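# Hang the glove on a dryer peg, dryer left on rail

## Task

Attach the glove to one of the dryer's pegs so that it dangles downward, and make sure that at the end the dryer is still suspended from its rail.

## Robot and tools

Robot: two arms over a table. left_arm has a left hand and its base sits at about (+0.047, +0.295, +0.017) m in the scene frame. right_arm has a right hand and its base sits at about (+0.043, -0.307, +0.044) m. Both bases are turned almost exactly like the scene frame. Each hand has five fingers, and the left hand mirrors the right.

Frames. Scene frame: origin at table-top height, halfway between the nominal bases. +z is up, +x points out over the table, and left_arm is on the +y side. Arm names do not match image left or right. Hand positions, orientations, Hand targets and offsets all use each arm's own base frame, which is nearly parallel to the scene frame. Fixed cameras and the table use the scene frame.

Hand point: a point rigid with the palm, 0.15 m out from the wrist face and 0.05 m in front of the palm. Its +z runs along the straight fingers and its +y points out of the palm. On the right hand +x points across the palm away from the thumb; on the left hand +x points toward the thumb. Straight fingertips reach 0.06 to 0.07 m past the point. The finger centre lines lie 0.06 m behind it along -y. A wrist bracket on the little-finger side can strike things.

A row has 28 numbers, each in [-1, 1], with both arms always included. Numbers 1-8 are left_arm: dx, dy, dz, rx, ry, rz, then little, ring, middle, index, thumb_bend, thumb_turn, force_limit, speed. Numbers 15-28 (the second block of 14) are the same fields for right_arm.

The pose numbers are offsets, not poses. They count from that arm's Hand target as it stood when the action or move began, along that arm's base axes. Every row of an action counts from that same start, so repeating an offset moves the arm further. 1.0 equals 0.6 m for dx, dy, dz and 180 degrees for rx, ry, rz. rx, ry, rz form one rotation vector, applied about the Hand target position. A translation longer than 1.0 is scaled back along its line. The controller limits commanded orientation to within 40 degrees of the measured one. Sending six zeros re-requests the current Hand target.

Hand numbers are absolute targets, not offsets. For the fingers and thumb_bend, +1 is straight/open and -1 is curled. For thumb_turn, +1 puts the thumb beside the palm and -1 swings it in front of the palm, opposite the fingers. force_limit runs from about 0 N at -1 to 10 N at +1 (15 N for the two thumb motors). speed rises from near zero at -1 to full at +0.48 and stays full above that. For a gentle grip, close at speed -0.94 or below. With the thumb in front, the hand can hold objects about 0.035 to 0.065 m thick, or a handle as thin as about 0.025 m. To keep a hand as it is, repeat its eight numbers from the last row actually run. If no row has run yet, send hand_measured plus hand_force_limit and hand_speed.

Tools:
- execute_actions(actions, cameras). actions is a list of actions. Each action is up to 15 rows, one per 1/30 s step, and lasts 0.5 s. A short action keeps its last row for the remaining steps. Images come back only when actions is empty or cameras asks for them.
- move(target, speed, blend, blocking, cameras). target is one row, or up to 15 rows passed through in order. Every row counts from the same starting Hand targets. speed is in m/s, from 0.002 to 4.3, default 0.25; turning is capped at twice that in rad/s. blend is in metres: 0 stops at each waypoint, larger values round the corners. Paths are straight lines and do not avoid obstacles. The result adds a "move:" line with an ending (done, off_target, moving, held, fault) and any limits (paced = pose clipped, held = steps withheld).
- wait(seconds 0 to 10): lets time pass while the arms hold.
- stop(): brakes a running move.
- zoom_image(camera, region [x0, y0, x1, y1] in pixels, at most 504 by 504): a closer view of the latest image from cam_high, cam_low, cam_left_wrist or cam_right_wrist. Each image is 896x504.
- show_instructions(): shows the reference pages.
- finished_scene(scene=1): ends the scene for good.

Results give each hand point's end_effector_position (m) and end_effector_quat_wxyz in its base frame, plus Hand target, which is where the next offsets start. Joint positions, velocities and torques are also listed. For each hand there is hand_measured (six motor positions in row order), hand_stopped_by (moving, target, force, stalled, fault) and hand_load_n (fingertip load, positive when pushed open). A grip that has slipped appears only as hand_load_n dropping to about 0. Motor temperatures and MOTOR HOT warnings appear when relevant.

Practical notes. Arms often settle 1 to 3 cm (up to 5 cm) short of the command, usually low, without touching anything. To close the gap, send the remaining distance as a new offset. To end a push against something, command back past the current hand position.

Things to avoid:
- dropping the glove, or anything leaving the table;
- knocking the dryer off its rail;
- fast impacts with fixed objects;
- the two hands touching or gripping each other;
- large finger forces;
- paths near an arm's own base;
- long stretched-out holds, since 100 C causes a fault and the arm drops.

The scene also runs on while you think, and objects may occasionally get nudged.

Each tool is called after "Emit:" as name(argument=value, ...), one argument or row to a line, values as JSON.

Reference images:

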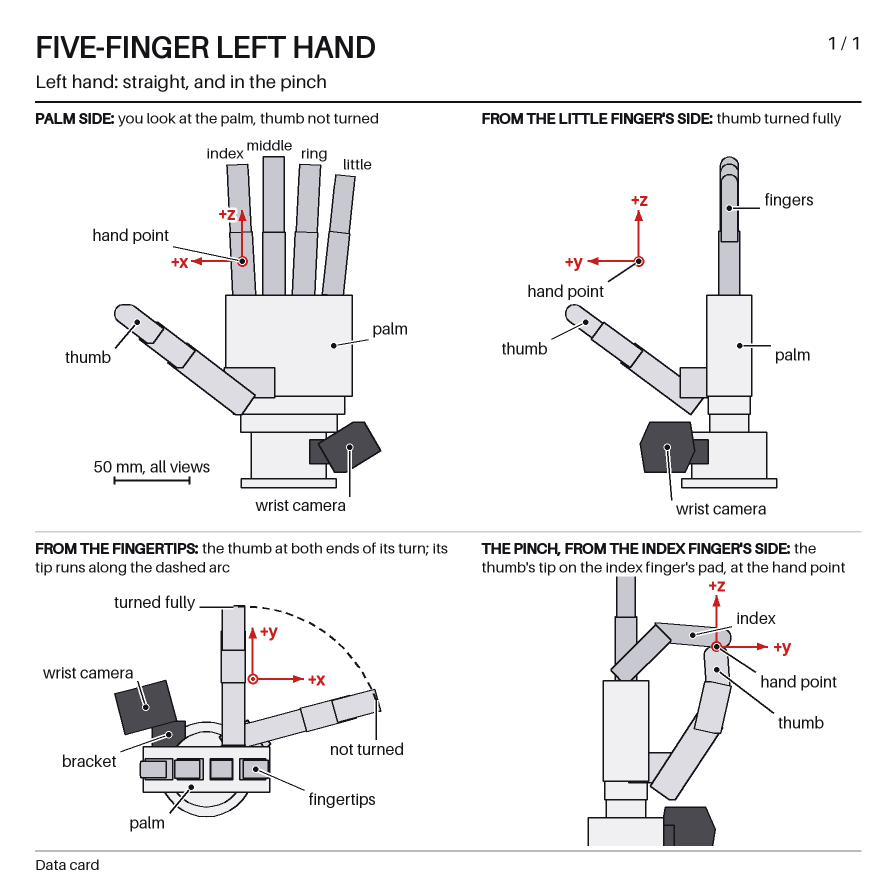

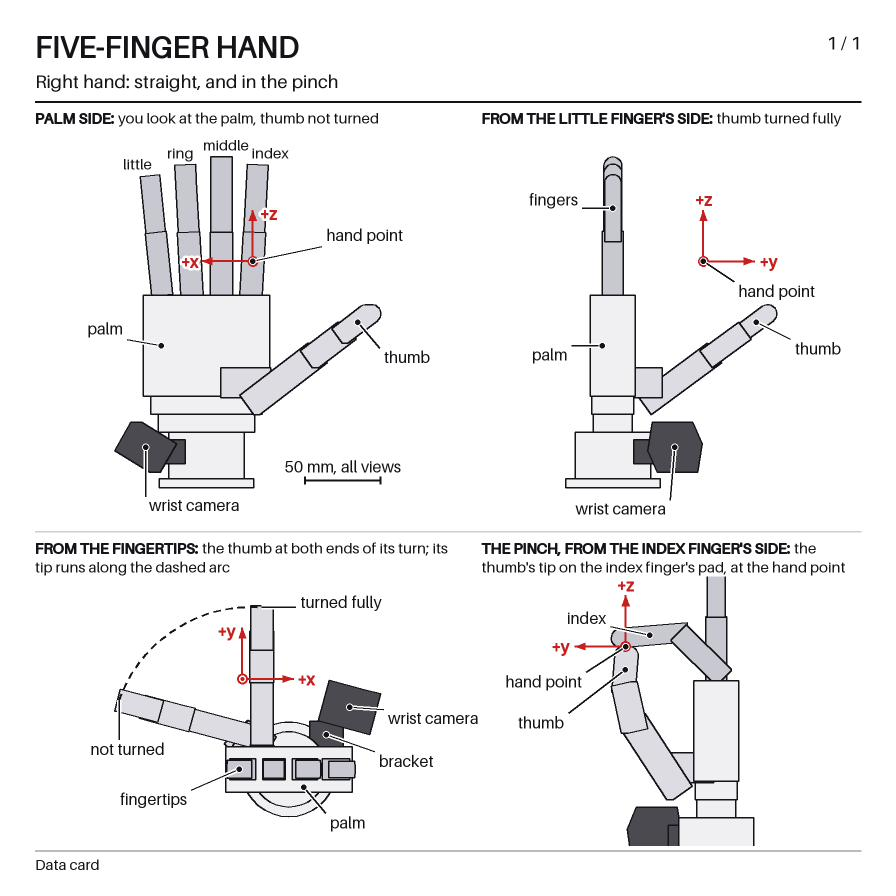

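## Session

Emit:
execute_actions(
  actions=[],
)

Scene clock: 0.00 s.
left_arm: end_effector_position=(+0.3365, +0.1176, +0.1084) hand_measured=(+1.000, +1.000, +1.000, +1.000, +1.000, +1.000) hand_load_n=(+0.0, +0.0, +0.0, +0.0, +0.0, +0.0) hand_stopped_by=(target, target, target, target, target, target) hand_force_limit=0.00 hand_speed=-0.80 end_effector_quat_wxyz=(+0.109, +0.872, +0.474, -0.056) | right_arm: end_effector_position=(+0.0836, +0.2565, +0.0966) hand_measured=(+1.000, +1.000, +1.000, +1.000, +1.000, +1.000) hand_load_n=(+0.0, +0.0, +0.0, +0.0, +0.0, +0.0) hand_stopped_by=(target, target, target, target, target, target) hand_force_limit=0.00 hand_speed=-0.80 end_effector_quat_wxyz=(+0.373, +0.837, +0.251, +0.313)
Joint positions: left_arm=[0.571 1.27 0.882 -1.313 0.21 -1.981] | right_arm=[1.683 1.83 1.06 -1.603 0.713 -0.159]
Joint velocities: within noise
Joint torques (N m): no reading
Motor temperatures (°C): left_arm=[37 33 34 31 27 28] | right_arm=[27 37 33 31 29 28]
Heat: left arm: hottest waist 37 °C; right arm: hottest shoulder 37 °C.
Hand target: left_arm +0.3440, +0.1224, +0.1173; +0.109, +0.873, +0.473, -0.044 | right_arm +0.0830, +0.2609, +0.0972; +0.370, +0.838, +0.250, +0.313

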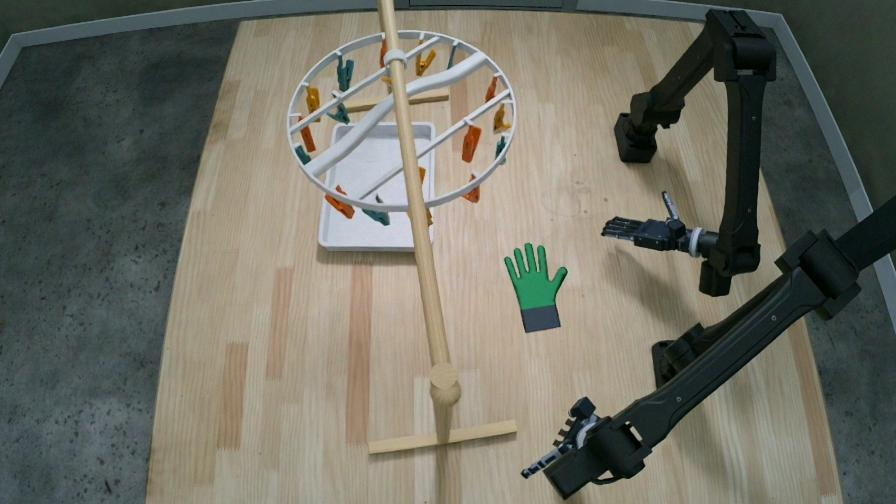

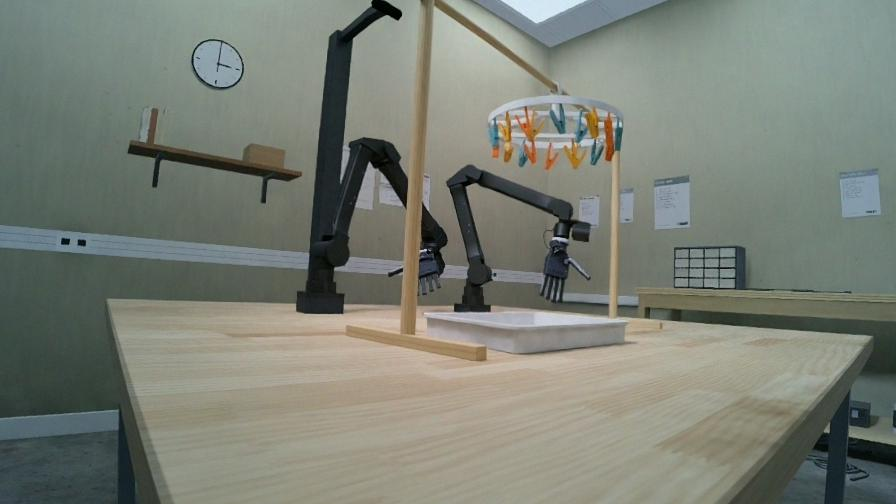

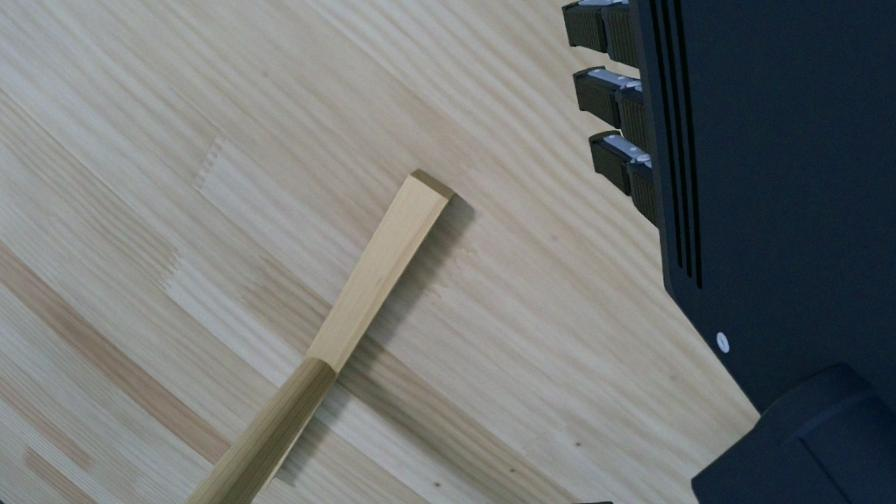

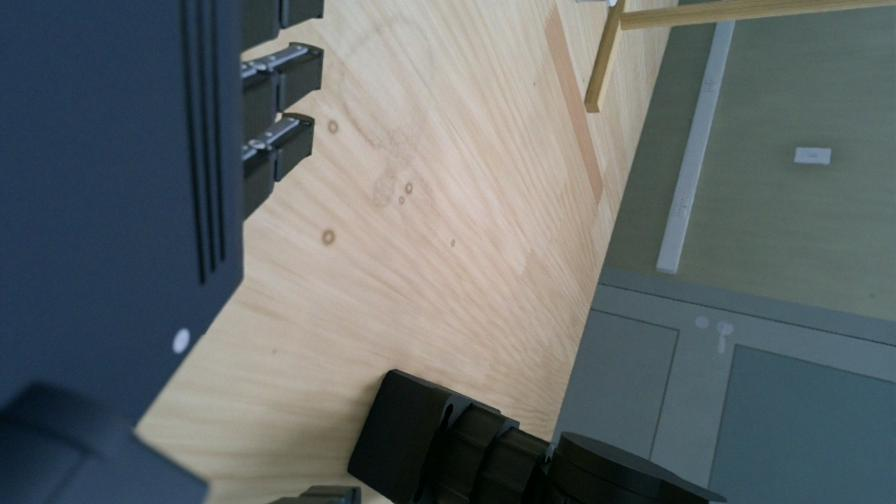

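Emit:
zoom_image(
  camera="cam_high",
  region=[270, 0, 540, 260],
)

Emit:
zoom_image(
  camera="cam_low",
  region=[470, 60, 650, 190],
)

Emit:
zoom_image(
  camera="cam_high",
  region=[480, 220, 600, 350],
)

Scaled by 1.867 from the camera's 896x504 image, which has a finer 1280x720 frame.

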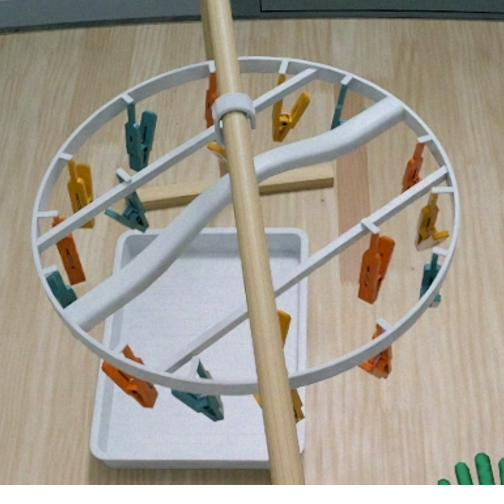

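Scaled by 2.800 from the camera's 896x504 image, which has a finer 1280x720 frame.

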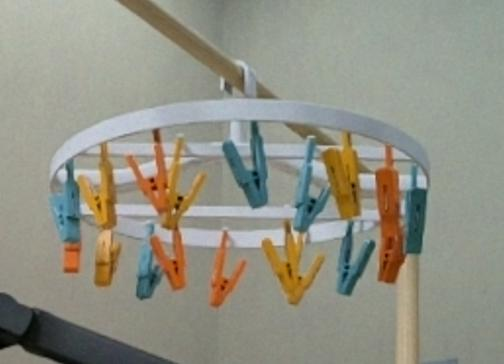

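Scaled by 3.877 from the camera's 896x504 image, which has a finer 1280x720 frame.

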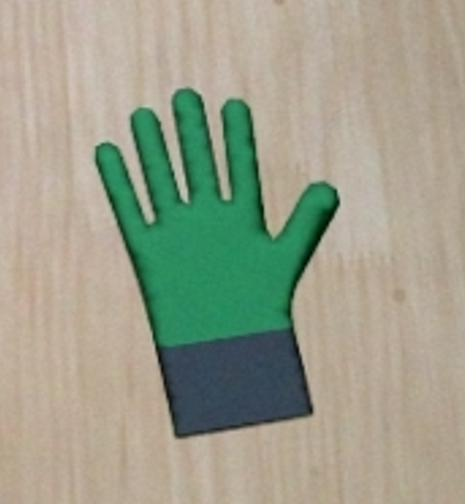

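Emit:
move(
  target=[
    [0,0,0,0,0,0,1,1,1,1,1,1,0,-0.8,0.328,-0.268,0.338,-0.644,0.067,0.294,1,1,1,1,1,1,0,-0.8],
  ],
  cameras=["all"],
)

Scene clock: 101.57 s.
left_arm: end_effector_position=(+0.3365, +0.1176, +0.1084) hand_measured=(+1.000, +1.000, +1.000, +1.000, +1.000, +1.000) hand_load_n=(+0.0, +0.0, +0.0, +0.0, +0.0, +0.0) hand_stopped_by=(target, target, target, target, target, target) hand_force_limit=0.00 hand_speed=-0.80 end_effector_quat_wxyz=(+0.109, +0.872, +0.474, -0.056) | right_arm: end_effector_position=(+0.2710, +0.0947, +0.2865) hand_measured=(+1.000, +1.000, +1.000, +1.000, +1.000, +1.000) hand_load_n=(+0.0, +0.0, +0.0, +0.0, +0.0, +0.0) hand_stopped_by=(target, target, target, target, target, target) hand_force_limit=0.00 hand_speed=-0.80 end_effector_quat_wxyz=(+0.704, +0.316, +0.635, -0.021)
Joint positions: left_arm=[0.571 1.27 0.882 -1.313 0.21 -1.981] | right_arm=[1.084 1.033 0.492 -1.667 1.562 -2.072]
Joint torques (N m): left_arm=[-0.15 -6.77 9.5 0.36 0.26 -0.05] | right_arm=[-1.14 -1.2 8.62 -1.21 0.79 -0.15]
Heat: left arm: hottest elbow 38 °C; right arm: hottest shoulder 38 °C.
Hand target: left_arm +0.3440, +0.1224, +0.1173; +0.109, +0.873, +0.473, -0.044 | right_arm +0.2799, +0.1002, +0.2999; +0.707, +0.000, +0.707, +0.000
Off the commanded pose: left_arm 0.013 m, 1 deg | right_arm 0.017 m, 37 deg.
joint sent to its limit (right arm) — joint 4 (wrist pitch), lower limit; joint 5 (wrist yaw), upper limit; joint 6 (wrist roll), lower limit. The joint targets are off in orientation, not in position.
move: off_target (left_arm, right_arm)
camera_calibration:
cam_right_wrist: T_world_to_cam=[[0.483768, 0.858002, 0.172627, -0.263815], [-0.532229, 0.131832, 0.836273, -0.109852], [0.694767, -0.49644, 0.52043, -0.174332], [0, 0, 0, 1]] pos_world=[0.190279, 0.154291, 0.228135]

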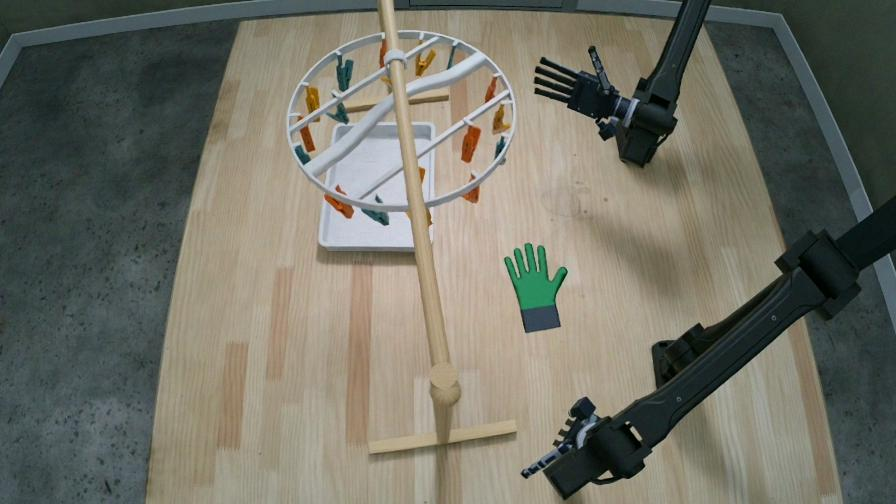

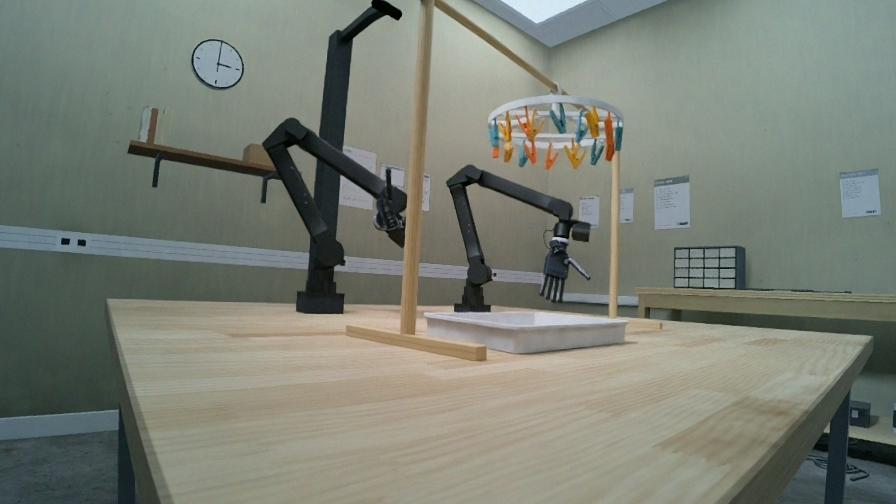

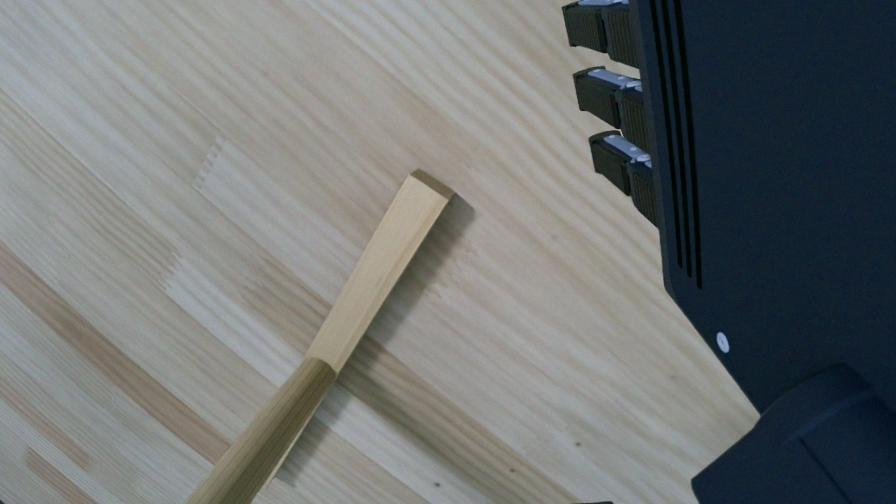

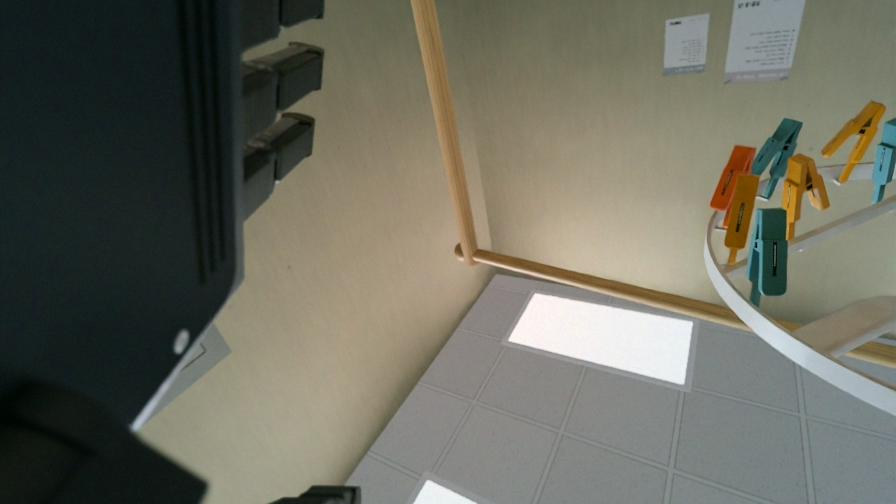

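Emit:
move(
  target=[
    [0,0,0,0,0,0,1,1,1,1,1,1,0,-0.8,0,0,0,0.688,-0.1405,-0.423,1,1,1,1,1,1,0,-0.8],
    [0,0,0,0,0,0,1,1,1,1,1,1,0,-0.8,0.033,-0.083,-0.033,-0.477,0.223,0.302,1,1,1,1,1,1,0,-0.8],
  ],
  speed=0.5,
  cameras=["cam_right_wrist"],
)

Scene clock: 172.63 s.
left_arm: end_effector_position=(+0.3365, +0.1176, +0.1084) hand_measured=(+1.000, +1.000, +1.000, +1.000, +1.000, +1.000) hand_load_n=(+0.0, +0.0, +0.0, +0.0, -0.5, +0.0) hand_stopped_by=(target, target, target, target, target, target) hand_force_limit=0.00 hand_speed=-0.80 end_effector_quat_wxyz=(+0.109, +0.872, +0.474, -0.056) | right_arm: end_effector_position=(+0.2980, +0.0535, +0.2810) hand_measured=(+1.000, +1.000, +1.000, +1.000, +1.000, +1.000) hand_load_n=(+0.0, +0.0, +0.0, +0.0, +0.0, +0.0) hand_stopped_by=(target, target, target, target, target, target) hand_force_limit=0.00 hand_speed=-0.80 end_effector_quat_wxyz=(-0.191, +0.751, -0.611, +0.162)
Joint positions: left_arm=[0.571 1.27 0.882 -1.313 0.21 -1.981] | right_arm=[0.066 0.937 1.12 -1.25 -0.057 -0.125]
Joint torques (N m): left_arm=[-0.15 -6.77 9.52 0.35 0.27 -0.05] | right_arm=[-1.14 -4.84 6.79 1.48 -0.12 0.11]
Motor temperatures (°C): left_arm=[36 32 39 31 26 27] | right_arm=[27 37 38 30 29 27]
Heat: left arm: hottest elbow 39 °C; right arm: hottest elbow 38 °C.
Hand target: left_arm +0.3440, +0.1224, +0.1173; +0.109, +0.873, +0.473, -0.044 | right_arm +0.2997, +0.0504, +0.2803; -0.197, +0.740, -0.621, +0.167
Off the commanded pose: left_arm 0.013 m, 1 deg | right_arm 0.004 m, 2 deg.
move: off_target (left_arm)
camera_calibration:
cam_right_wrist: T_world_to_cam=[[-0.765823, -0.423919, -0.483536, 0.384733], [-0.613408, 0.707251, 0.351463, 0.0441702], [0.19299, 0.565764, -0.801665, 0.253698], [0, 0, 0, 1]] pos_world=[0.272771, -0.0116769, 0.373889]
Images, in order (width x height): cam_right_wrist 896x504.

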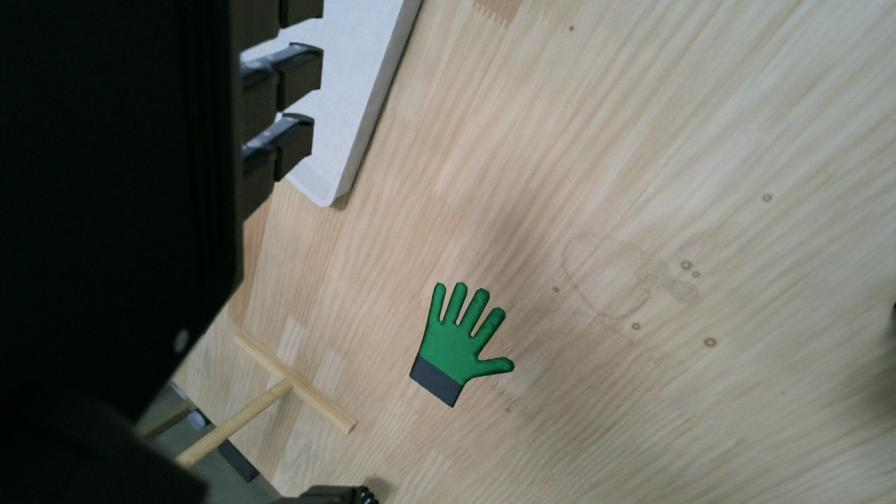

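Emit:
move(
  target=[
    [0,0,0,0,0,0,1,1,1,1,1,1,0,-0.8,0.0,0.0,0.1,0.478,-0.223,-0.302,1,1,1,1,1,1,0,-0.8],
  ],
  speed=0.5,
  cameras=["cam_right_wrist","cam_high"],
)

Scene clock: 184.53 s.
left_arm: end_effector_position=(+0.3365, +0.1176, +0.1084) hand_measured=(+1.000, +1.000, +1.000, +1.000, +1.000, +1.000) hand_load_n=(+0.0, +0.0, +0.0, +0.0, +0.0, +0.0) hand_stopped_by=(target, target, target, target, target, target) hand_force_limit=0.00 hand_speed=-0.80 end_effector_quat_wxyz=(+0.109, +0.872, +0.474, -0.056) | right_arm: end_effector_position=(+0.3020, +0.0464, +0.3383) hand_measured=(+1.000, +1.000, +1.000, +1.000, +1.000, +1.000) hand_load_n=(+0.0, +0.0, +0.0, +0.0, +0.0, +0.0) hand_stopped_by=(target, target, target, target, target, target) hand_force_limit=0.00 hand_speed=-0.80 end_effector_quat_wxyz=(+0.700, +0.000, +0.714, -0.009)
Joint positions: left_arm=[0.571 1.27 0.882 -1.313 0.21 -1.981] | right_arm=[-0.106 0.14 0.306 -0.186 -0.093 1.557]
Joint torques (N m): left_arm=[-0.15 -6.65 9.52 0.39 0.27 -0.04] | right_arm=[1.32 2.37 7.45 2.41 0.13 0.11]
Heat: left arm: hottest elbow 39 °C; right arm: hottest elbow 39 °C.
Hand target: left_arm +0.3440, +0.1224, +0.1173; +0.109, +0.873, +0.473, -0.044 | right_arm +0.2997, +0.0504, +0.3402; +0.707, +0.001, +0.707, +0.001
Off the commanded pose: left_arm 0.013 m, 1 deg | right_arm 0.005 m, 2 deg.
move: off_target (left_arm)
camera_calibration:
cam_right_wrist: T_world_to_cam=[[0.0264249, 0.963111, -0.267805, 0.0359386], [-0.518009, 0.242317, 0.820335, -0.134343], [0.854967, 0.117048, 0.505303, -0.318482], [0, 0, 0, 1]] pos_world=[0.201751, 0.0352184, 0.28076]
Images, in order (width x height): cam_high 896x504, cam_right_wrist 896x504.

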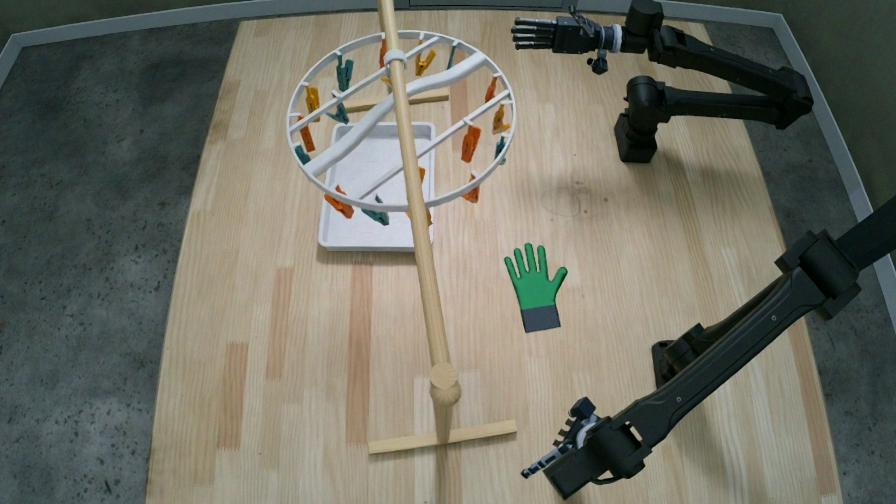

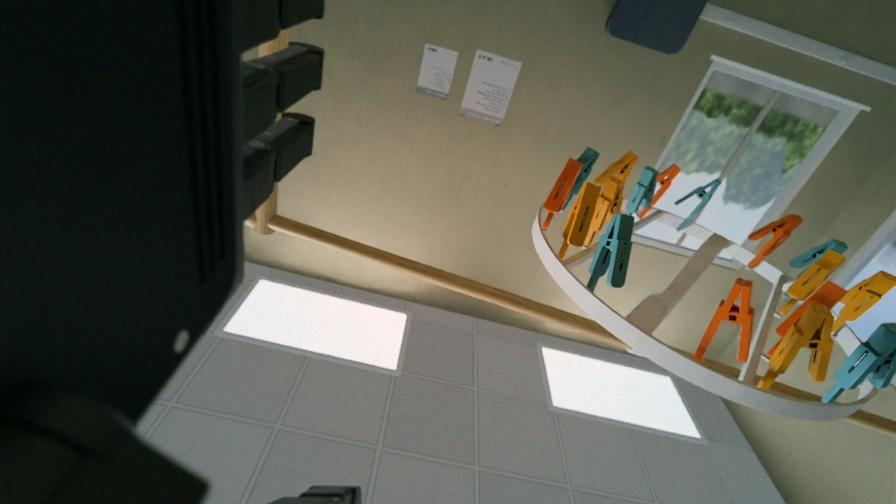

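Emit:
zoom_image(
  camera="cam_right_wrist",
  region=[500, 110, 896, 450],
)

Scaled by 1.273 from the camera's 896x504 image, which has a finer 1280x720 frame.

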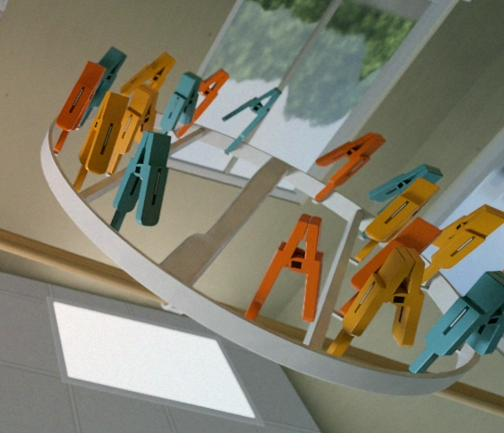

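Emit:
move(
  target=[
    [0,0,0,0,0,0,1,1,1,1,1,1,0,-0.8,-0.167,-0.167,-0.1,-0.478,0.223,0.302,1,1,1,1,1,1,0,-0.8],
    [0,0,0,0,0,0,1,1,1,1,1,1,0,-0.8,-0.1,0.25,-0.2,-0.478,0.223,0.302,1,1,1,1,1,1,0,-0.8],
  ],
  speed=0.4,
  cameras=["cam_right_wrist"],
)

Scene clock: 260.90 s.
left_arm: end_effector_position=(+0.3365, +0.1176, +0.1084) hand_measured=(+1.000, +1.000, +1.000, +1.000, +1.000, +1.000) hand_load_n=(+0.0, +0.0, +0.0, +0.0, +0.0, +0.0) hand_stopped_by=(target, target, target, target, target, target) hand_force_limit=0.00 hand_speed=-0.80 end_effector_quat_wxyz=(+0.109, +0.872, +0.474, -0.056) | right_arm: end_effector_position=(+0.2308, +0.1868, +0.1981) hand_measured=(+1.000, +1.000, +1.000, +1.000, +1.000, +1.000) hand_load_n=(+0.0, +0.0, +0.0, +0.0, +0.0, +0.0) hand_stopped_by=(target, target, target, target, target, target) hand_force_limit=0.00 hand_speed=-0.80 end_effector_quat_wxyz=(-0.177, +0.745, -0.622, +0.164)
Joint positions: left_arm=[0.571 1.27 0.882 -1.313 0.21 -1.981] | right_arm=[0.665 0.897 0.889 -1.135 0.242 0.432]
Joint torques (N m): left_arm=[-0.21 -6.83 9.55 0.38 0.27 -0.05] | right_arm=[1.49 -2.67 11.51 0.62 0.32 0.09]
Heat: left arm: hottest elbow 39 °C; right arm: hottest elbow 41 °C.
Hand target: left_arm +0.3440, +0.1224, +0.1173; +0.109, +0.873, +0.473, -0.044 | right_arm +0.2396, +0.2004, +0.2201; -0.197, +0.740, -0.621, +0.167
Off the commanded pose: left_arm 0.013 m, 1 deg | right_arm 0.027 m, 2 deg.
move: off_target (left_arm, right_arm)
camera_calibration:
cam_right_wrist: T_world_to_cam=[[-0.785476, -0.409235, -0.464279, 0.34764], [-0.58694, 0.7305, 0.349102, -0.0721633], [0.196291, 0.546715, -0.813986, 0.129916], [0, 0, 0, 1]] pos_world=[0.205206, 0.123955, 0.292344]
Images, in order (width x height): cam_right_wrist 896x504.

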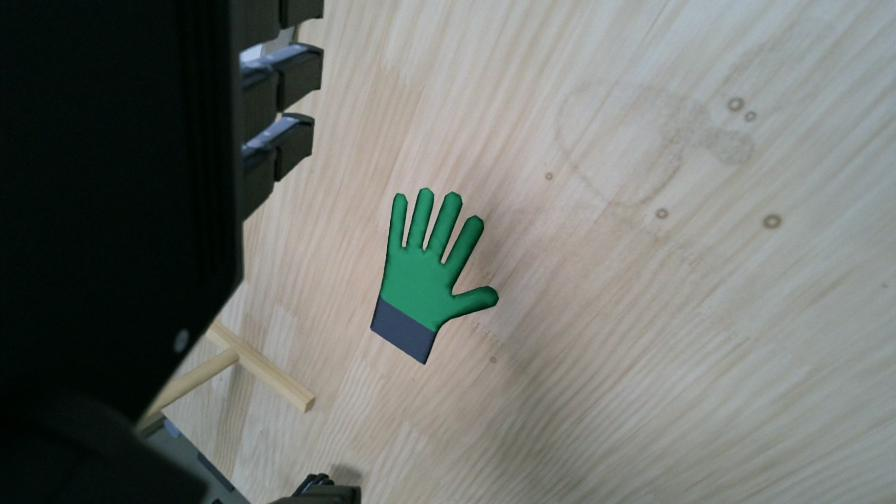

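Emit:
zoom_image(
  camera="cam_right_wrist",
  region=[350, 170, 520, 380],
)

Scaled by 2.400 from the camera's 896x504 image, which has a finer 1280x720 frame.

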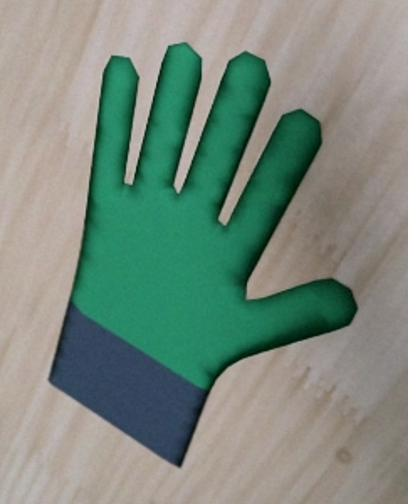

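Emit:
move(
  target=[0,0,0,0,0,0,1,1,1,1,1,1,0,-0.8,0,0,0,0,0,0,1,1,1,1,1,1,0,-0.8],
  cameras=[],
)

Emit:
move(
  target=[-0.107,-0.037,0.4045,0.3054,-0.481,-0.191,1,1,1,1,1,1,0,-0.8,0,0,0,0,0,0,1,1,1,1,1,1,0,-0.8],
  speed=0.5,
  cameras=["cam_left_wrist","cam_high"],
)

Scene clock: 302.53 s.
left_arm: end_effector_position=(+0.3365, +0.1176, +0.1084) hand_measured=(+1.000, +1.000, +1.000, +1.000, +1.000, +1.000) hand_load_n=(+0.0, +0.0, +0.0, +0.0, +0.0, +0.0) hand_stopped_by=(target, target, target, target, target, target) hand_force_limit=0.00 hand_speed=-0.80 end_effector_quat_wxyz=(+0.109, +0.872, +0.474, -0.056) | right_arm: end_effector_position=(+0.2308, +0.1869, +0.1981) hand_measured=(+1.000, +1.000, +1.000, +1.000, +1.000, +1.000) hand_load_n=(+0.0, +0.0, +0.0, +0.0, +0.0, +0.0) hand_stopped_by=(target, target, target, target, target, target) hand_force_limit=0.00 hand_speed=-0.80 end_effector_quat_wxyz=(-0.177, +0.745, -0.622, +0.164)
Joint positions: left_arm=[0.571 1.27 0.882 -1.313 0.21 -1.981] | right_arm=[0.665 0.897 0.889 -1.135 0.242 0.432]
Joint torques (N m): left_arm=[-0.15 -6.77 9.5 0.39 0.26 -0.04] | right_arm=[1.67 -2.43 11.4 0.55 0.33 0.13]
Motor temperatures (°C): left_arm=[35 32 39 30 26 27] | right_arm=[27 36 46 30 29 27]
Heat: left arm: hottest elbow 39 °C; right arm: hottest elbow 46 °C.
Hand target: left_arm +0.3440, +0.1224, +0.1173; +0.109, +0.873, +0.473, -0.044 | right_arm +0.2396, +0.2004, +0.2201; -0.197, +0.740, -0.621, +0.167
Off the commanded pose: left_arm 0.013 m, 1 deg | right_arm 0.027 m, 2 deg.
move: off_target (left_arm, right_arm)
No camera images: "cameras" was empty.

Scene clock: 305.73 s.
left_arm: end_effector_position=(+0.2797, +0.0984, +0.3626) hand_measured=(+1.000, +1.000, +1.000, +1.000, +1.000, +1.000) hand_load_n=(+0.0, +0.0, +0.0, +0.0, +0.0, +0.0) hand_stopped_by=(target, target, target, target, target, target) hand_force_limit=0.00 hand_speed=-0.80 end_effector_quat_wxyz=(-0.004, +0.708, -0.004, +0.707) | right_arm: end_effector_position=(+0.2308, +0.1869, +0.1981) hand_measured=(+1.000, +1.000, +1.000, +1.000, +1.000, +1.000) hand_load_n=(+0.0, +0.0, +0.0, +0.0, +0.0, +0.0) hand_stopped_by=(target, target, target, target, target, target) hand_force_limit=0.00 hand_speed=-0.80 end_effector_quat_wxyz=(-0.177, +0.745, -0.622, +0.164)
Joint positions: left_arm=[1.08 0.52 0.403 0.113 1.079 -1.557] | right_arm=[0.665 0.897 0.889 -1.135 0.242 0.432]
Joint torques (N m): left_arm=[0.09 0.44 8.87 2.19 0.12 -0.21] | right_arm=[1.79 -2.26 11.4 0.57 0.33 0.1]
Heat: left arm: hottest elbow 39 °C; right arm: hottest elbow 47 °C.
Hand target: left_arm +0.2798, +0.1002, +0.3601; -0.001, +0.707, +0.000, +0.707 | right_arm +0.2396, +0.2004, +0.2201; -0.197, +0.740, -0.621, +0.167
Off the commanded pose: left_arm 0.003 m, 1 deg | right_arm 0.027 m, 2 deg.
move: off_target (right_arm)
camera_calibration:
cam_left_wrist: T_world_to_cam=[[0.00241476, 0.943565, 0.33118, -0.210029], [-0.46127, -0.292792, 0.837558, -0.140928], [0.887257, -0.154786, 0.434531, -0.273504], [0, 0, 0, 1]] pos_world=[0.17817, 0.114579, 0.306439]
Images, in order (width x height): cam_high 896x504, cam_left_wrist 896x504.

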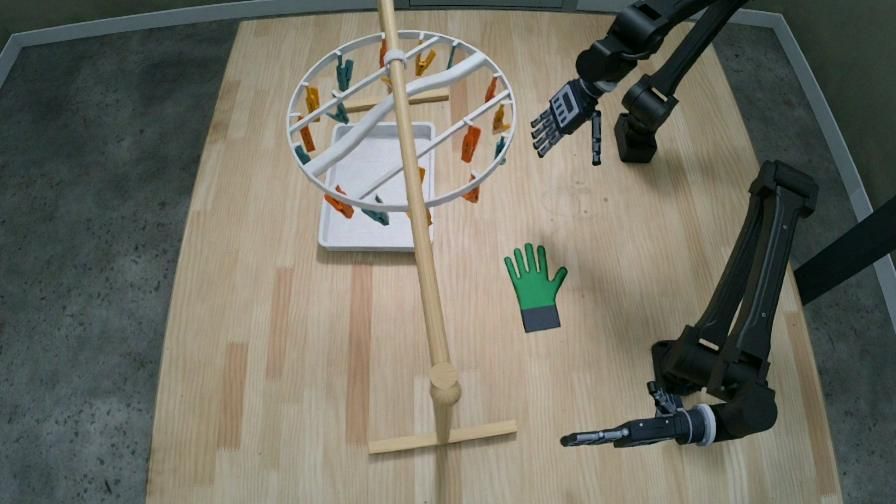

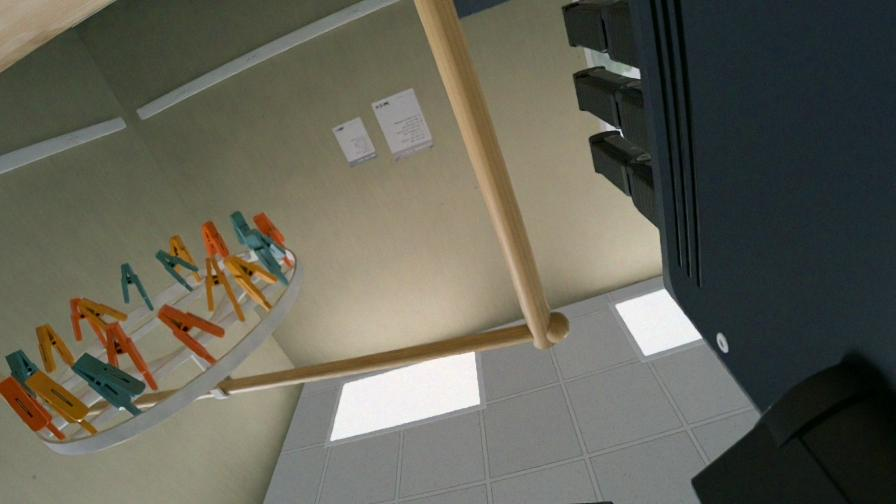

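Emit:
zoom_image(
  camera="cam_left_wrist",
  region=[0, 190, 310, 470],
)

Scaled by 1.626 from the camera's 896x504 image, which has a finer 1280x720 frame.

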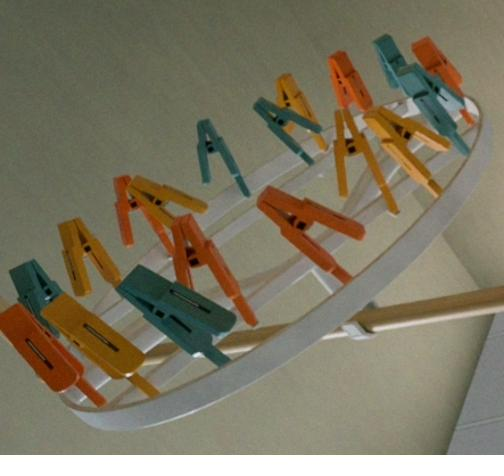

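Emit:
move(
  target=[0,0,0,0,0,0,1,1,1,1,1,1,0,-0.8,0.074,0.45,-0.173,0.0343,-0.2475,-0.0236,1,1,0,0,0,-1,0,0],
  speed=0.3,
  cameras=["cam_right_wrist","cam_high","cam_left_wrist"],
)

Scene clock: 369.93 s.
left_arm: end_effector_position=(+0.2797, +0.0984, +0.3627) hand_measured=(+1.000, +1.000, +1.000, +1.000, +1.000, +1.000) hand_load_n=(+0.0, +0.0, +0.5, +0.0, +0.0, +0.0) hand_stopped_by=(target, target, target, target, target, target) hand_force_limit=0.00 hand_speed=-0.80 end_effector_quat_wxyz=(-0.004, +0.708, -0.003, +0.707) | right_arm: end_effector_position=(+0.2823, +0.4501, +0.1036) hand_measured=(+1.000, +1.000, +0.000, +0.000, +0.000, -1.000) hand_load_n=(+0.0, +0.0, +0.0, +0.0, +0.0, +0.0) hand_stopped_by=(target, target, target, target, target, target) hand_force_limit=0.00 hand_speed=0.00 end_effector_quat_wxyz=(-0.436, +0.593, -0.536, +0.415)
Joint positions: left_arm=[1.08 0.52 0.403 0.113 1.079 -1.558] | right_arm=[1.297 1.536 0.83 0.007 1.127 0.624]
Joint torques (N m): left_arm=[0.03 0.44 8.92 2.14 0.12 -0.19] | right_arm=[0.62 -10.23 9.03 1.68 0.5 -0.19]
Heat: left arm: hottest elbow 39 °C; right arm: hottest elbow 49 °C.
Hand target: left_arm +0.2798, +0.1002, +0.3601; -0.001, +0.708, +0.000, +0.707 | right_arm +0.2840, +0.4704, +0.1164; -0.450, +0.587, -0.534, +0.409
Off the commanded pose: left_arm 0.003 m, 1 deg | right_arm 0.024 m, 2 deg.
move: off_target (right_arm)
camera_calibration:
cam_left_wrist: T_world_to_cam=[[0.00244889, 0.943808, 0.330486, -0.209882], [-0.461266, -0.292162, 0.83778, -0.141153], [0.887259, -0.154493, 0.434631, -0.273613], [0, 0, 0, 1]] pos_world=[0.17817, 0.114578, 0.306539]
cam_right_wrist: T_world_to_cam=[[-0.224228, -0.297453, -0.928032, 0.291254], [-0.643482, 0.760359, -0.0882342, -0.153506], [0.731883, 0.577387, -0.3619, -0.312962], [0, 0, 0, 1]] pos_world=[0.195581, 0.384054, 0.143488]
Images, in order (width x height): cam_high 896x504, cam_left_wrist 896x504, cam_right_wrist 896x504.

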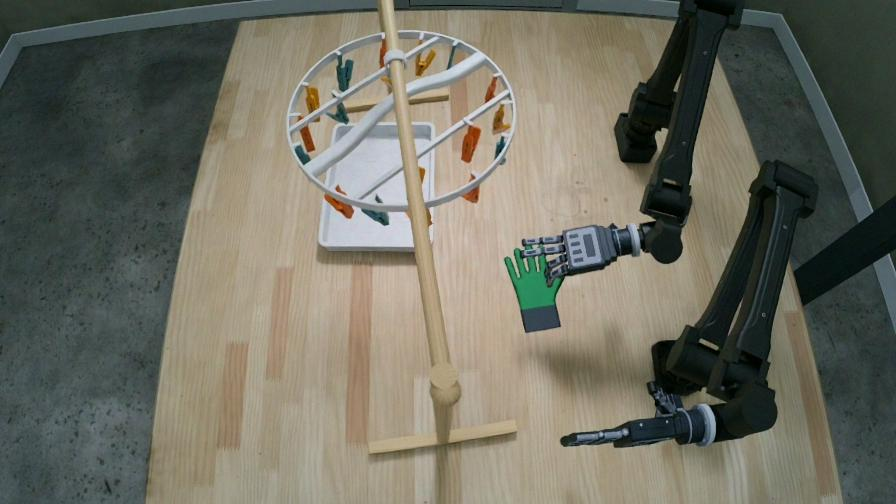

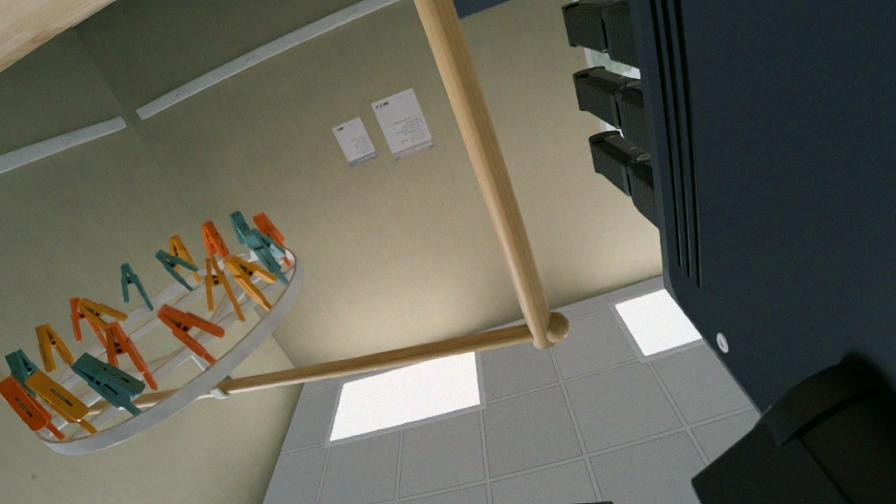

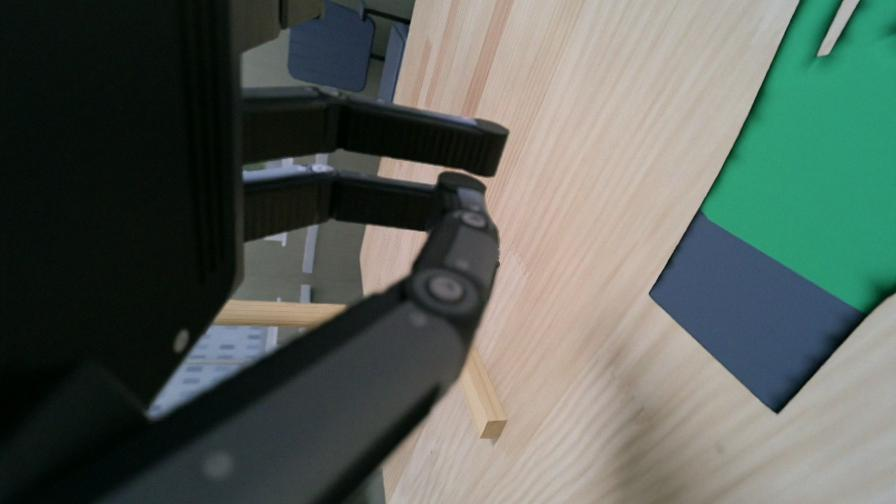

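Emit:
move(
  target=[0,0,0,0,0,0,1,1,1,1,1,1,0,-0.8,0.015,0.045,-0.192,0,0,0,1,1,0,0,0,-1,0,0],
  speed=0.15,
  cameras=["cam_right_wrist","cam_high"],
)

Scene clock: 387.80 s.
left_arm: end_effector_position=(+0.2797, +0.0984, +0.3627) hand_measured=(+1.000, +1.000, +1.000, +1.000, +1.000, +1.000) hand_load_n=(+0.0, +0.0, +0.0, +0.0, +0.5, +0.0) hand_stopped_by=(target, target, target, target, target, target) hand_force_limit=0.00 hand_speed=-0.80 end_effector_quat_wxyz=(-0.004, +0.708, -0.003, +0.707) | right_arm: end_effector_position=(+0.2903, +0.4783, -0.0059) hand_measured=(+1.000, +1.000, +0.000, +0.000, +0.000, -1.000) hand_load_n=(+0.0, +0.0, +0.0, +0.0, +0.0, +0.0) hand_stopped_by=(target, target, target, target, target, target) hand_force_limit=0.00 hand_speed=0.00 end_effector_quat_wxyz=(-0.438, +0.592, -0.535, +0.414)
Joint positions: left_arm=[1.08 0.52 0.403 0.113 1.079 -1.558] | right_arm=[1.297 1.85 0.843 0.318 1.127 0.618]
Joint torques (N m): left_arm=[0.03 0.44 8.9 2.1 0.11 -0.18] | right_arm=[0.44 -12.63 7.19 1.69 0.4 -0.21]
Heat: left arm: hottest elbow 39 °C; right arm: hottest elbow 45 °C.
Hand target: left_arm +0.2798, +0.1002, +0.3601; -0.001, +0.708, +0.000, +0.707 | right_arm +0.2931, +0.4975, +0.0013; -0.450, +0.587, -0.534, +0.409
Off the commanded pose: left_arm 0.003 m, 1 deg | right_arm 0.021 m, 2 deg.
move: off_target (right_arm)
camera_calibration:
cam_right_wrist: T_world_to_cam=[[-0.220956, -0.294764, -0.929673, 0.197608], [-0.644489, 0.759573, -0.0876559, -0.178822], [0.731992, 0.579796, -0.357804, -0.375787], [0, 0, 0, 1]] pos_world=[0.203487, 0.411955, 0.0335779]
Images, in order (width x height): cam_high 896x504, cam_right_wrist 896x504.

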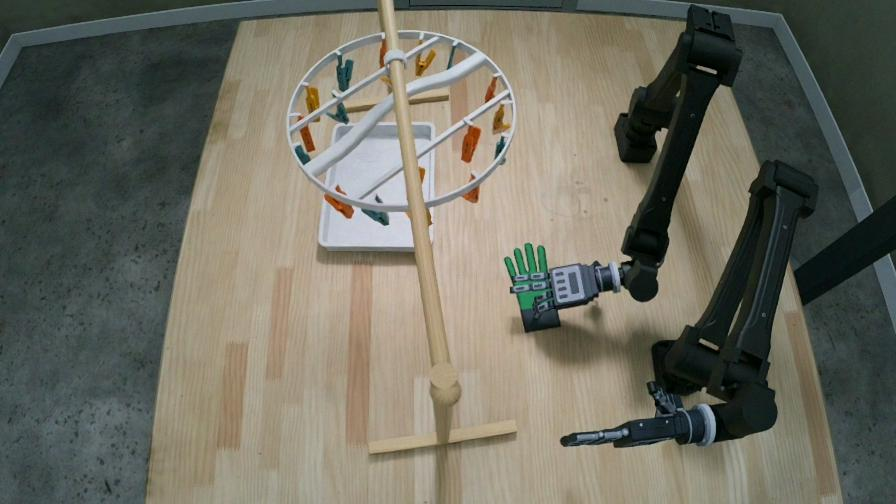

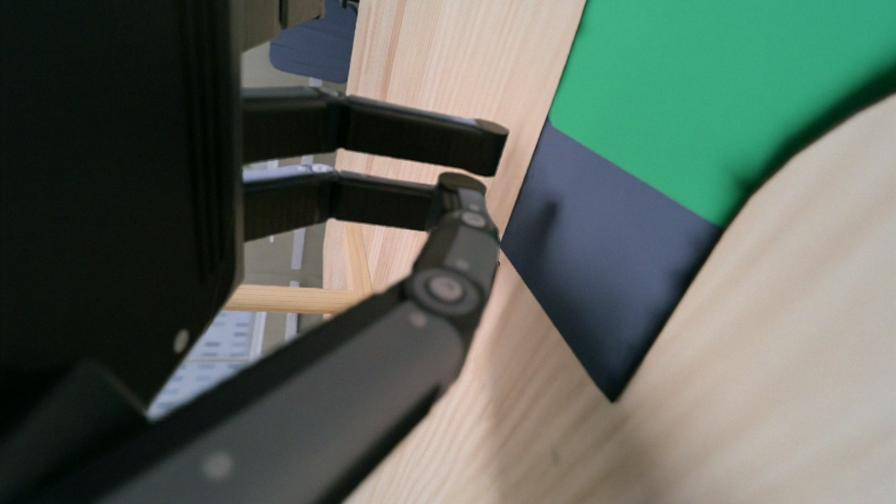

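Emit:
move(
  target=[0,0,0,0,0,0,1,1,1,1,1,1,0,-0.8,0,0,-0.04,0,0,0,1,1,0,0,0,-1,0,0],
  speed=0.06,
  cameras=["cam_right_wrist"],
)

Scene clock: 396.93 s.
left_arm: end_effector_position=(+0.2797, +0.0984, +0.3627) hand_measured=(+1.000, +1.000, +1.000, +1.000, +1.000, +1.000) hand_load_n=(+0.0, +0.0, +0.0, +0.0, +0.0, +0.0) hand_stopped_by=(target, target, target, target, target, target) hand_force_limit=0.00 hand_speed=-0.80 end_effector_quat_wxyz=(-0.004, +0.708, -0.003, +0.707) | right_arm: end_effector_position=(+0.2907, +0.4797, -0.0268) hand_measured=(+1.000, +1.000, +0.000, +0.000, +0.000, -1.000) hand_load_n=(+0.0, +0.0, +0.0, +0.0, +0.0, +0.0) hand_stopped_by=(target, target, target, target, target, target) hand_force_limit=0.00 hand_speed=0.00 end_effector_quat_wxyz=(-0.440, +0.590, -0.536, +0.413)
Joint positions: left_arm=[1.08 0.52 0.403 0.113 1.079 -1.558] | right_arm=[1.297 1.908 0.843 0.381 1.127 0.617]
Joint torques (N m): left_arm=[-0.03 0.5 8.9 2.14 0.12 -0.19] | right_arm=[0.5 -12.63 6.65 1.72 0.38 -0.19]
Heat: left arm: hottest elbow 39 °C; right arm: hottest elbow 44 °C.
Hand target: left_arm +0.2798, +0.1002, +0.3601; -0.001, +0.708, +0.000, +0.707 | right_arm +0.2931, +0.4975, -0.0227; -0.450, +0.587, -0.534, +0.409
Off the commanded pose: left_arm 0.003 m, 1 deg | right_arm 0.018 m, 1 deg.
move: off_target (right_arm)
camera_calibration:
cam_right_wrist: T_world_to_cam=[[-0.219474, -0.290723, -0.931295, 0.176287], [-0.644476, 0.759849, -0.0853219, -0.18149], [0.732449, 0.581472, -0.354131, -0.385234], [0, 0, 0, 1]] pos_world=[0.203889, 0.413159, 0.0122667]
Images, in order (width x height): cam_right_wrist 896x504.

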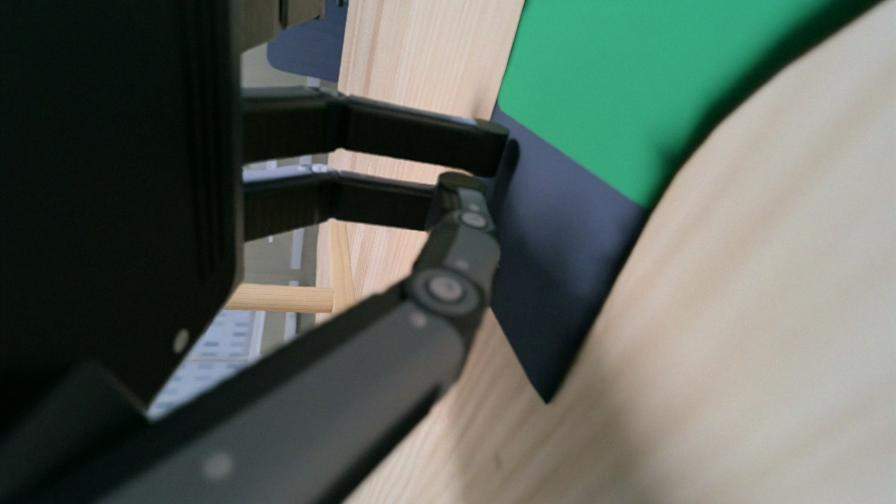

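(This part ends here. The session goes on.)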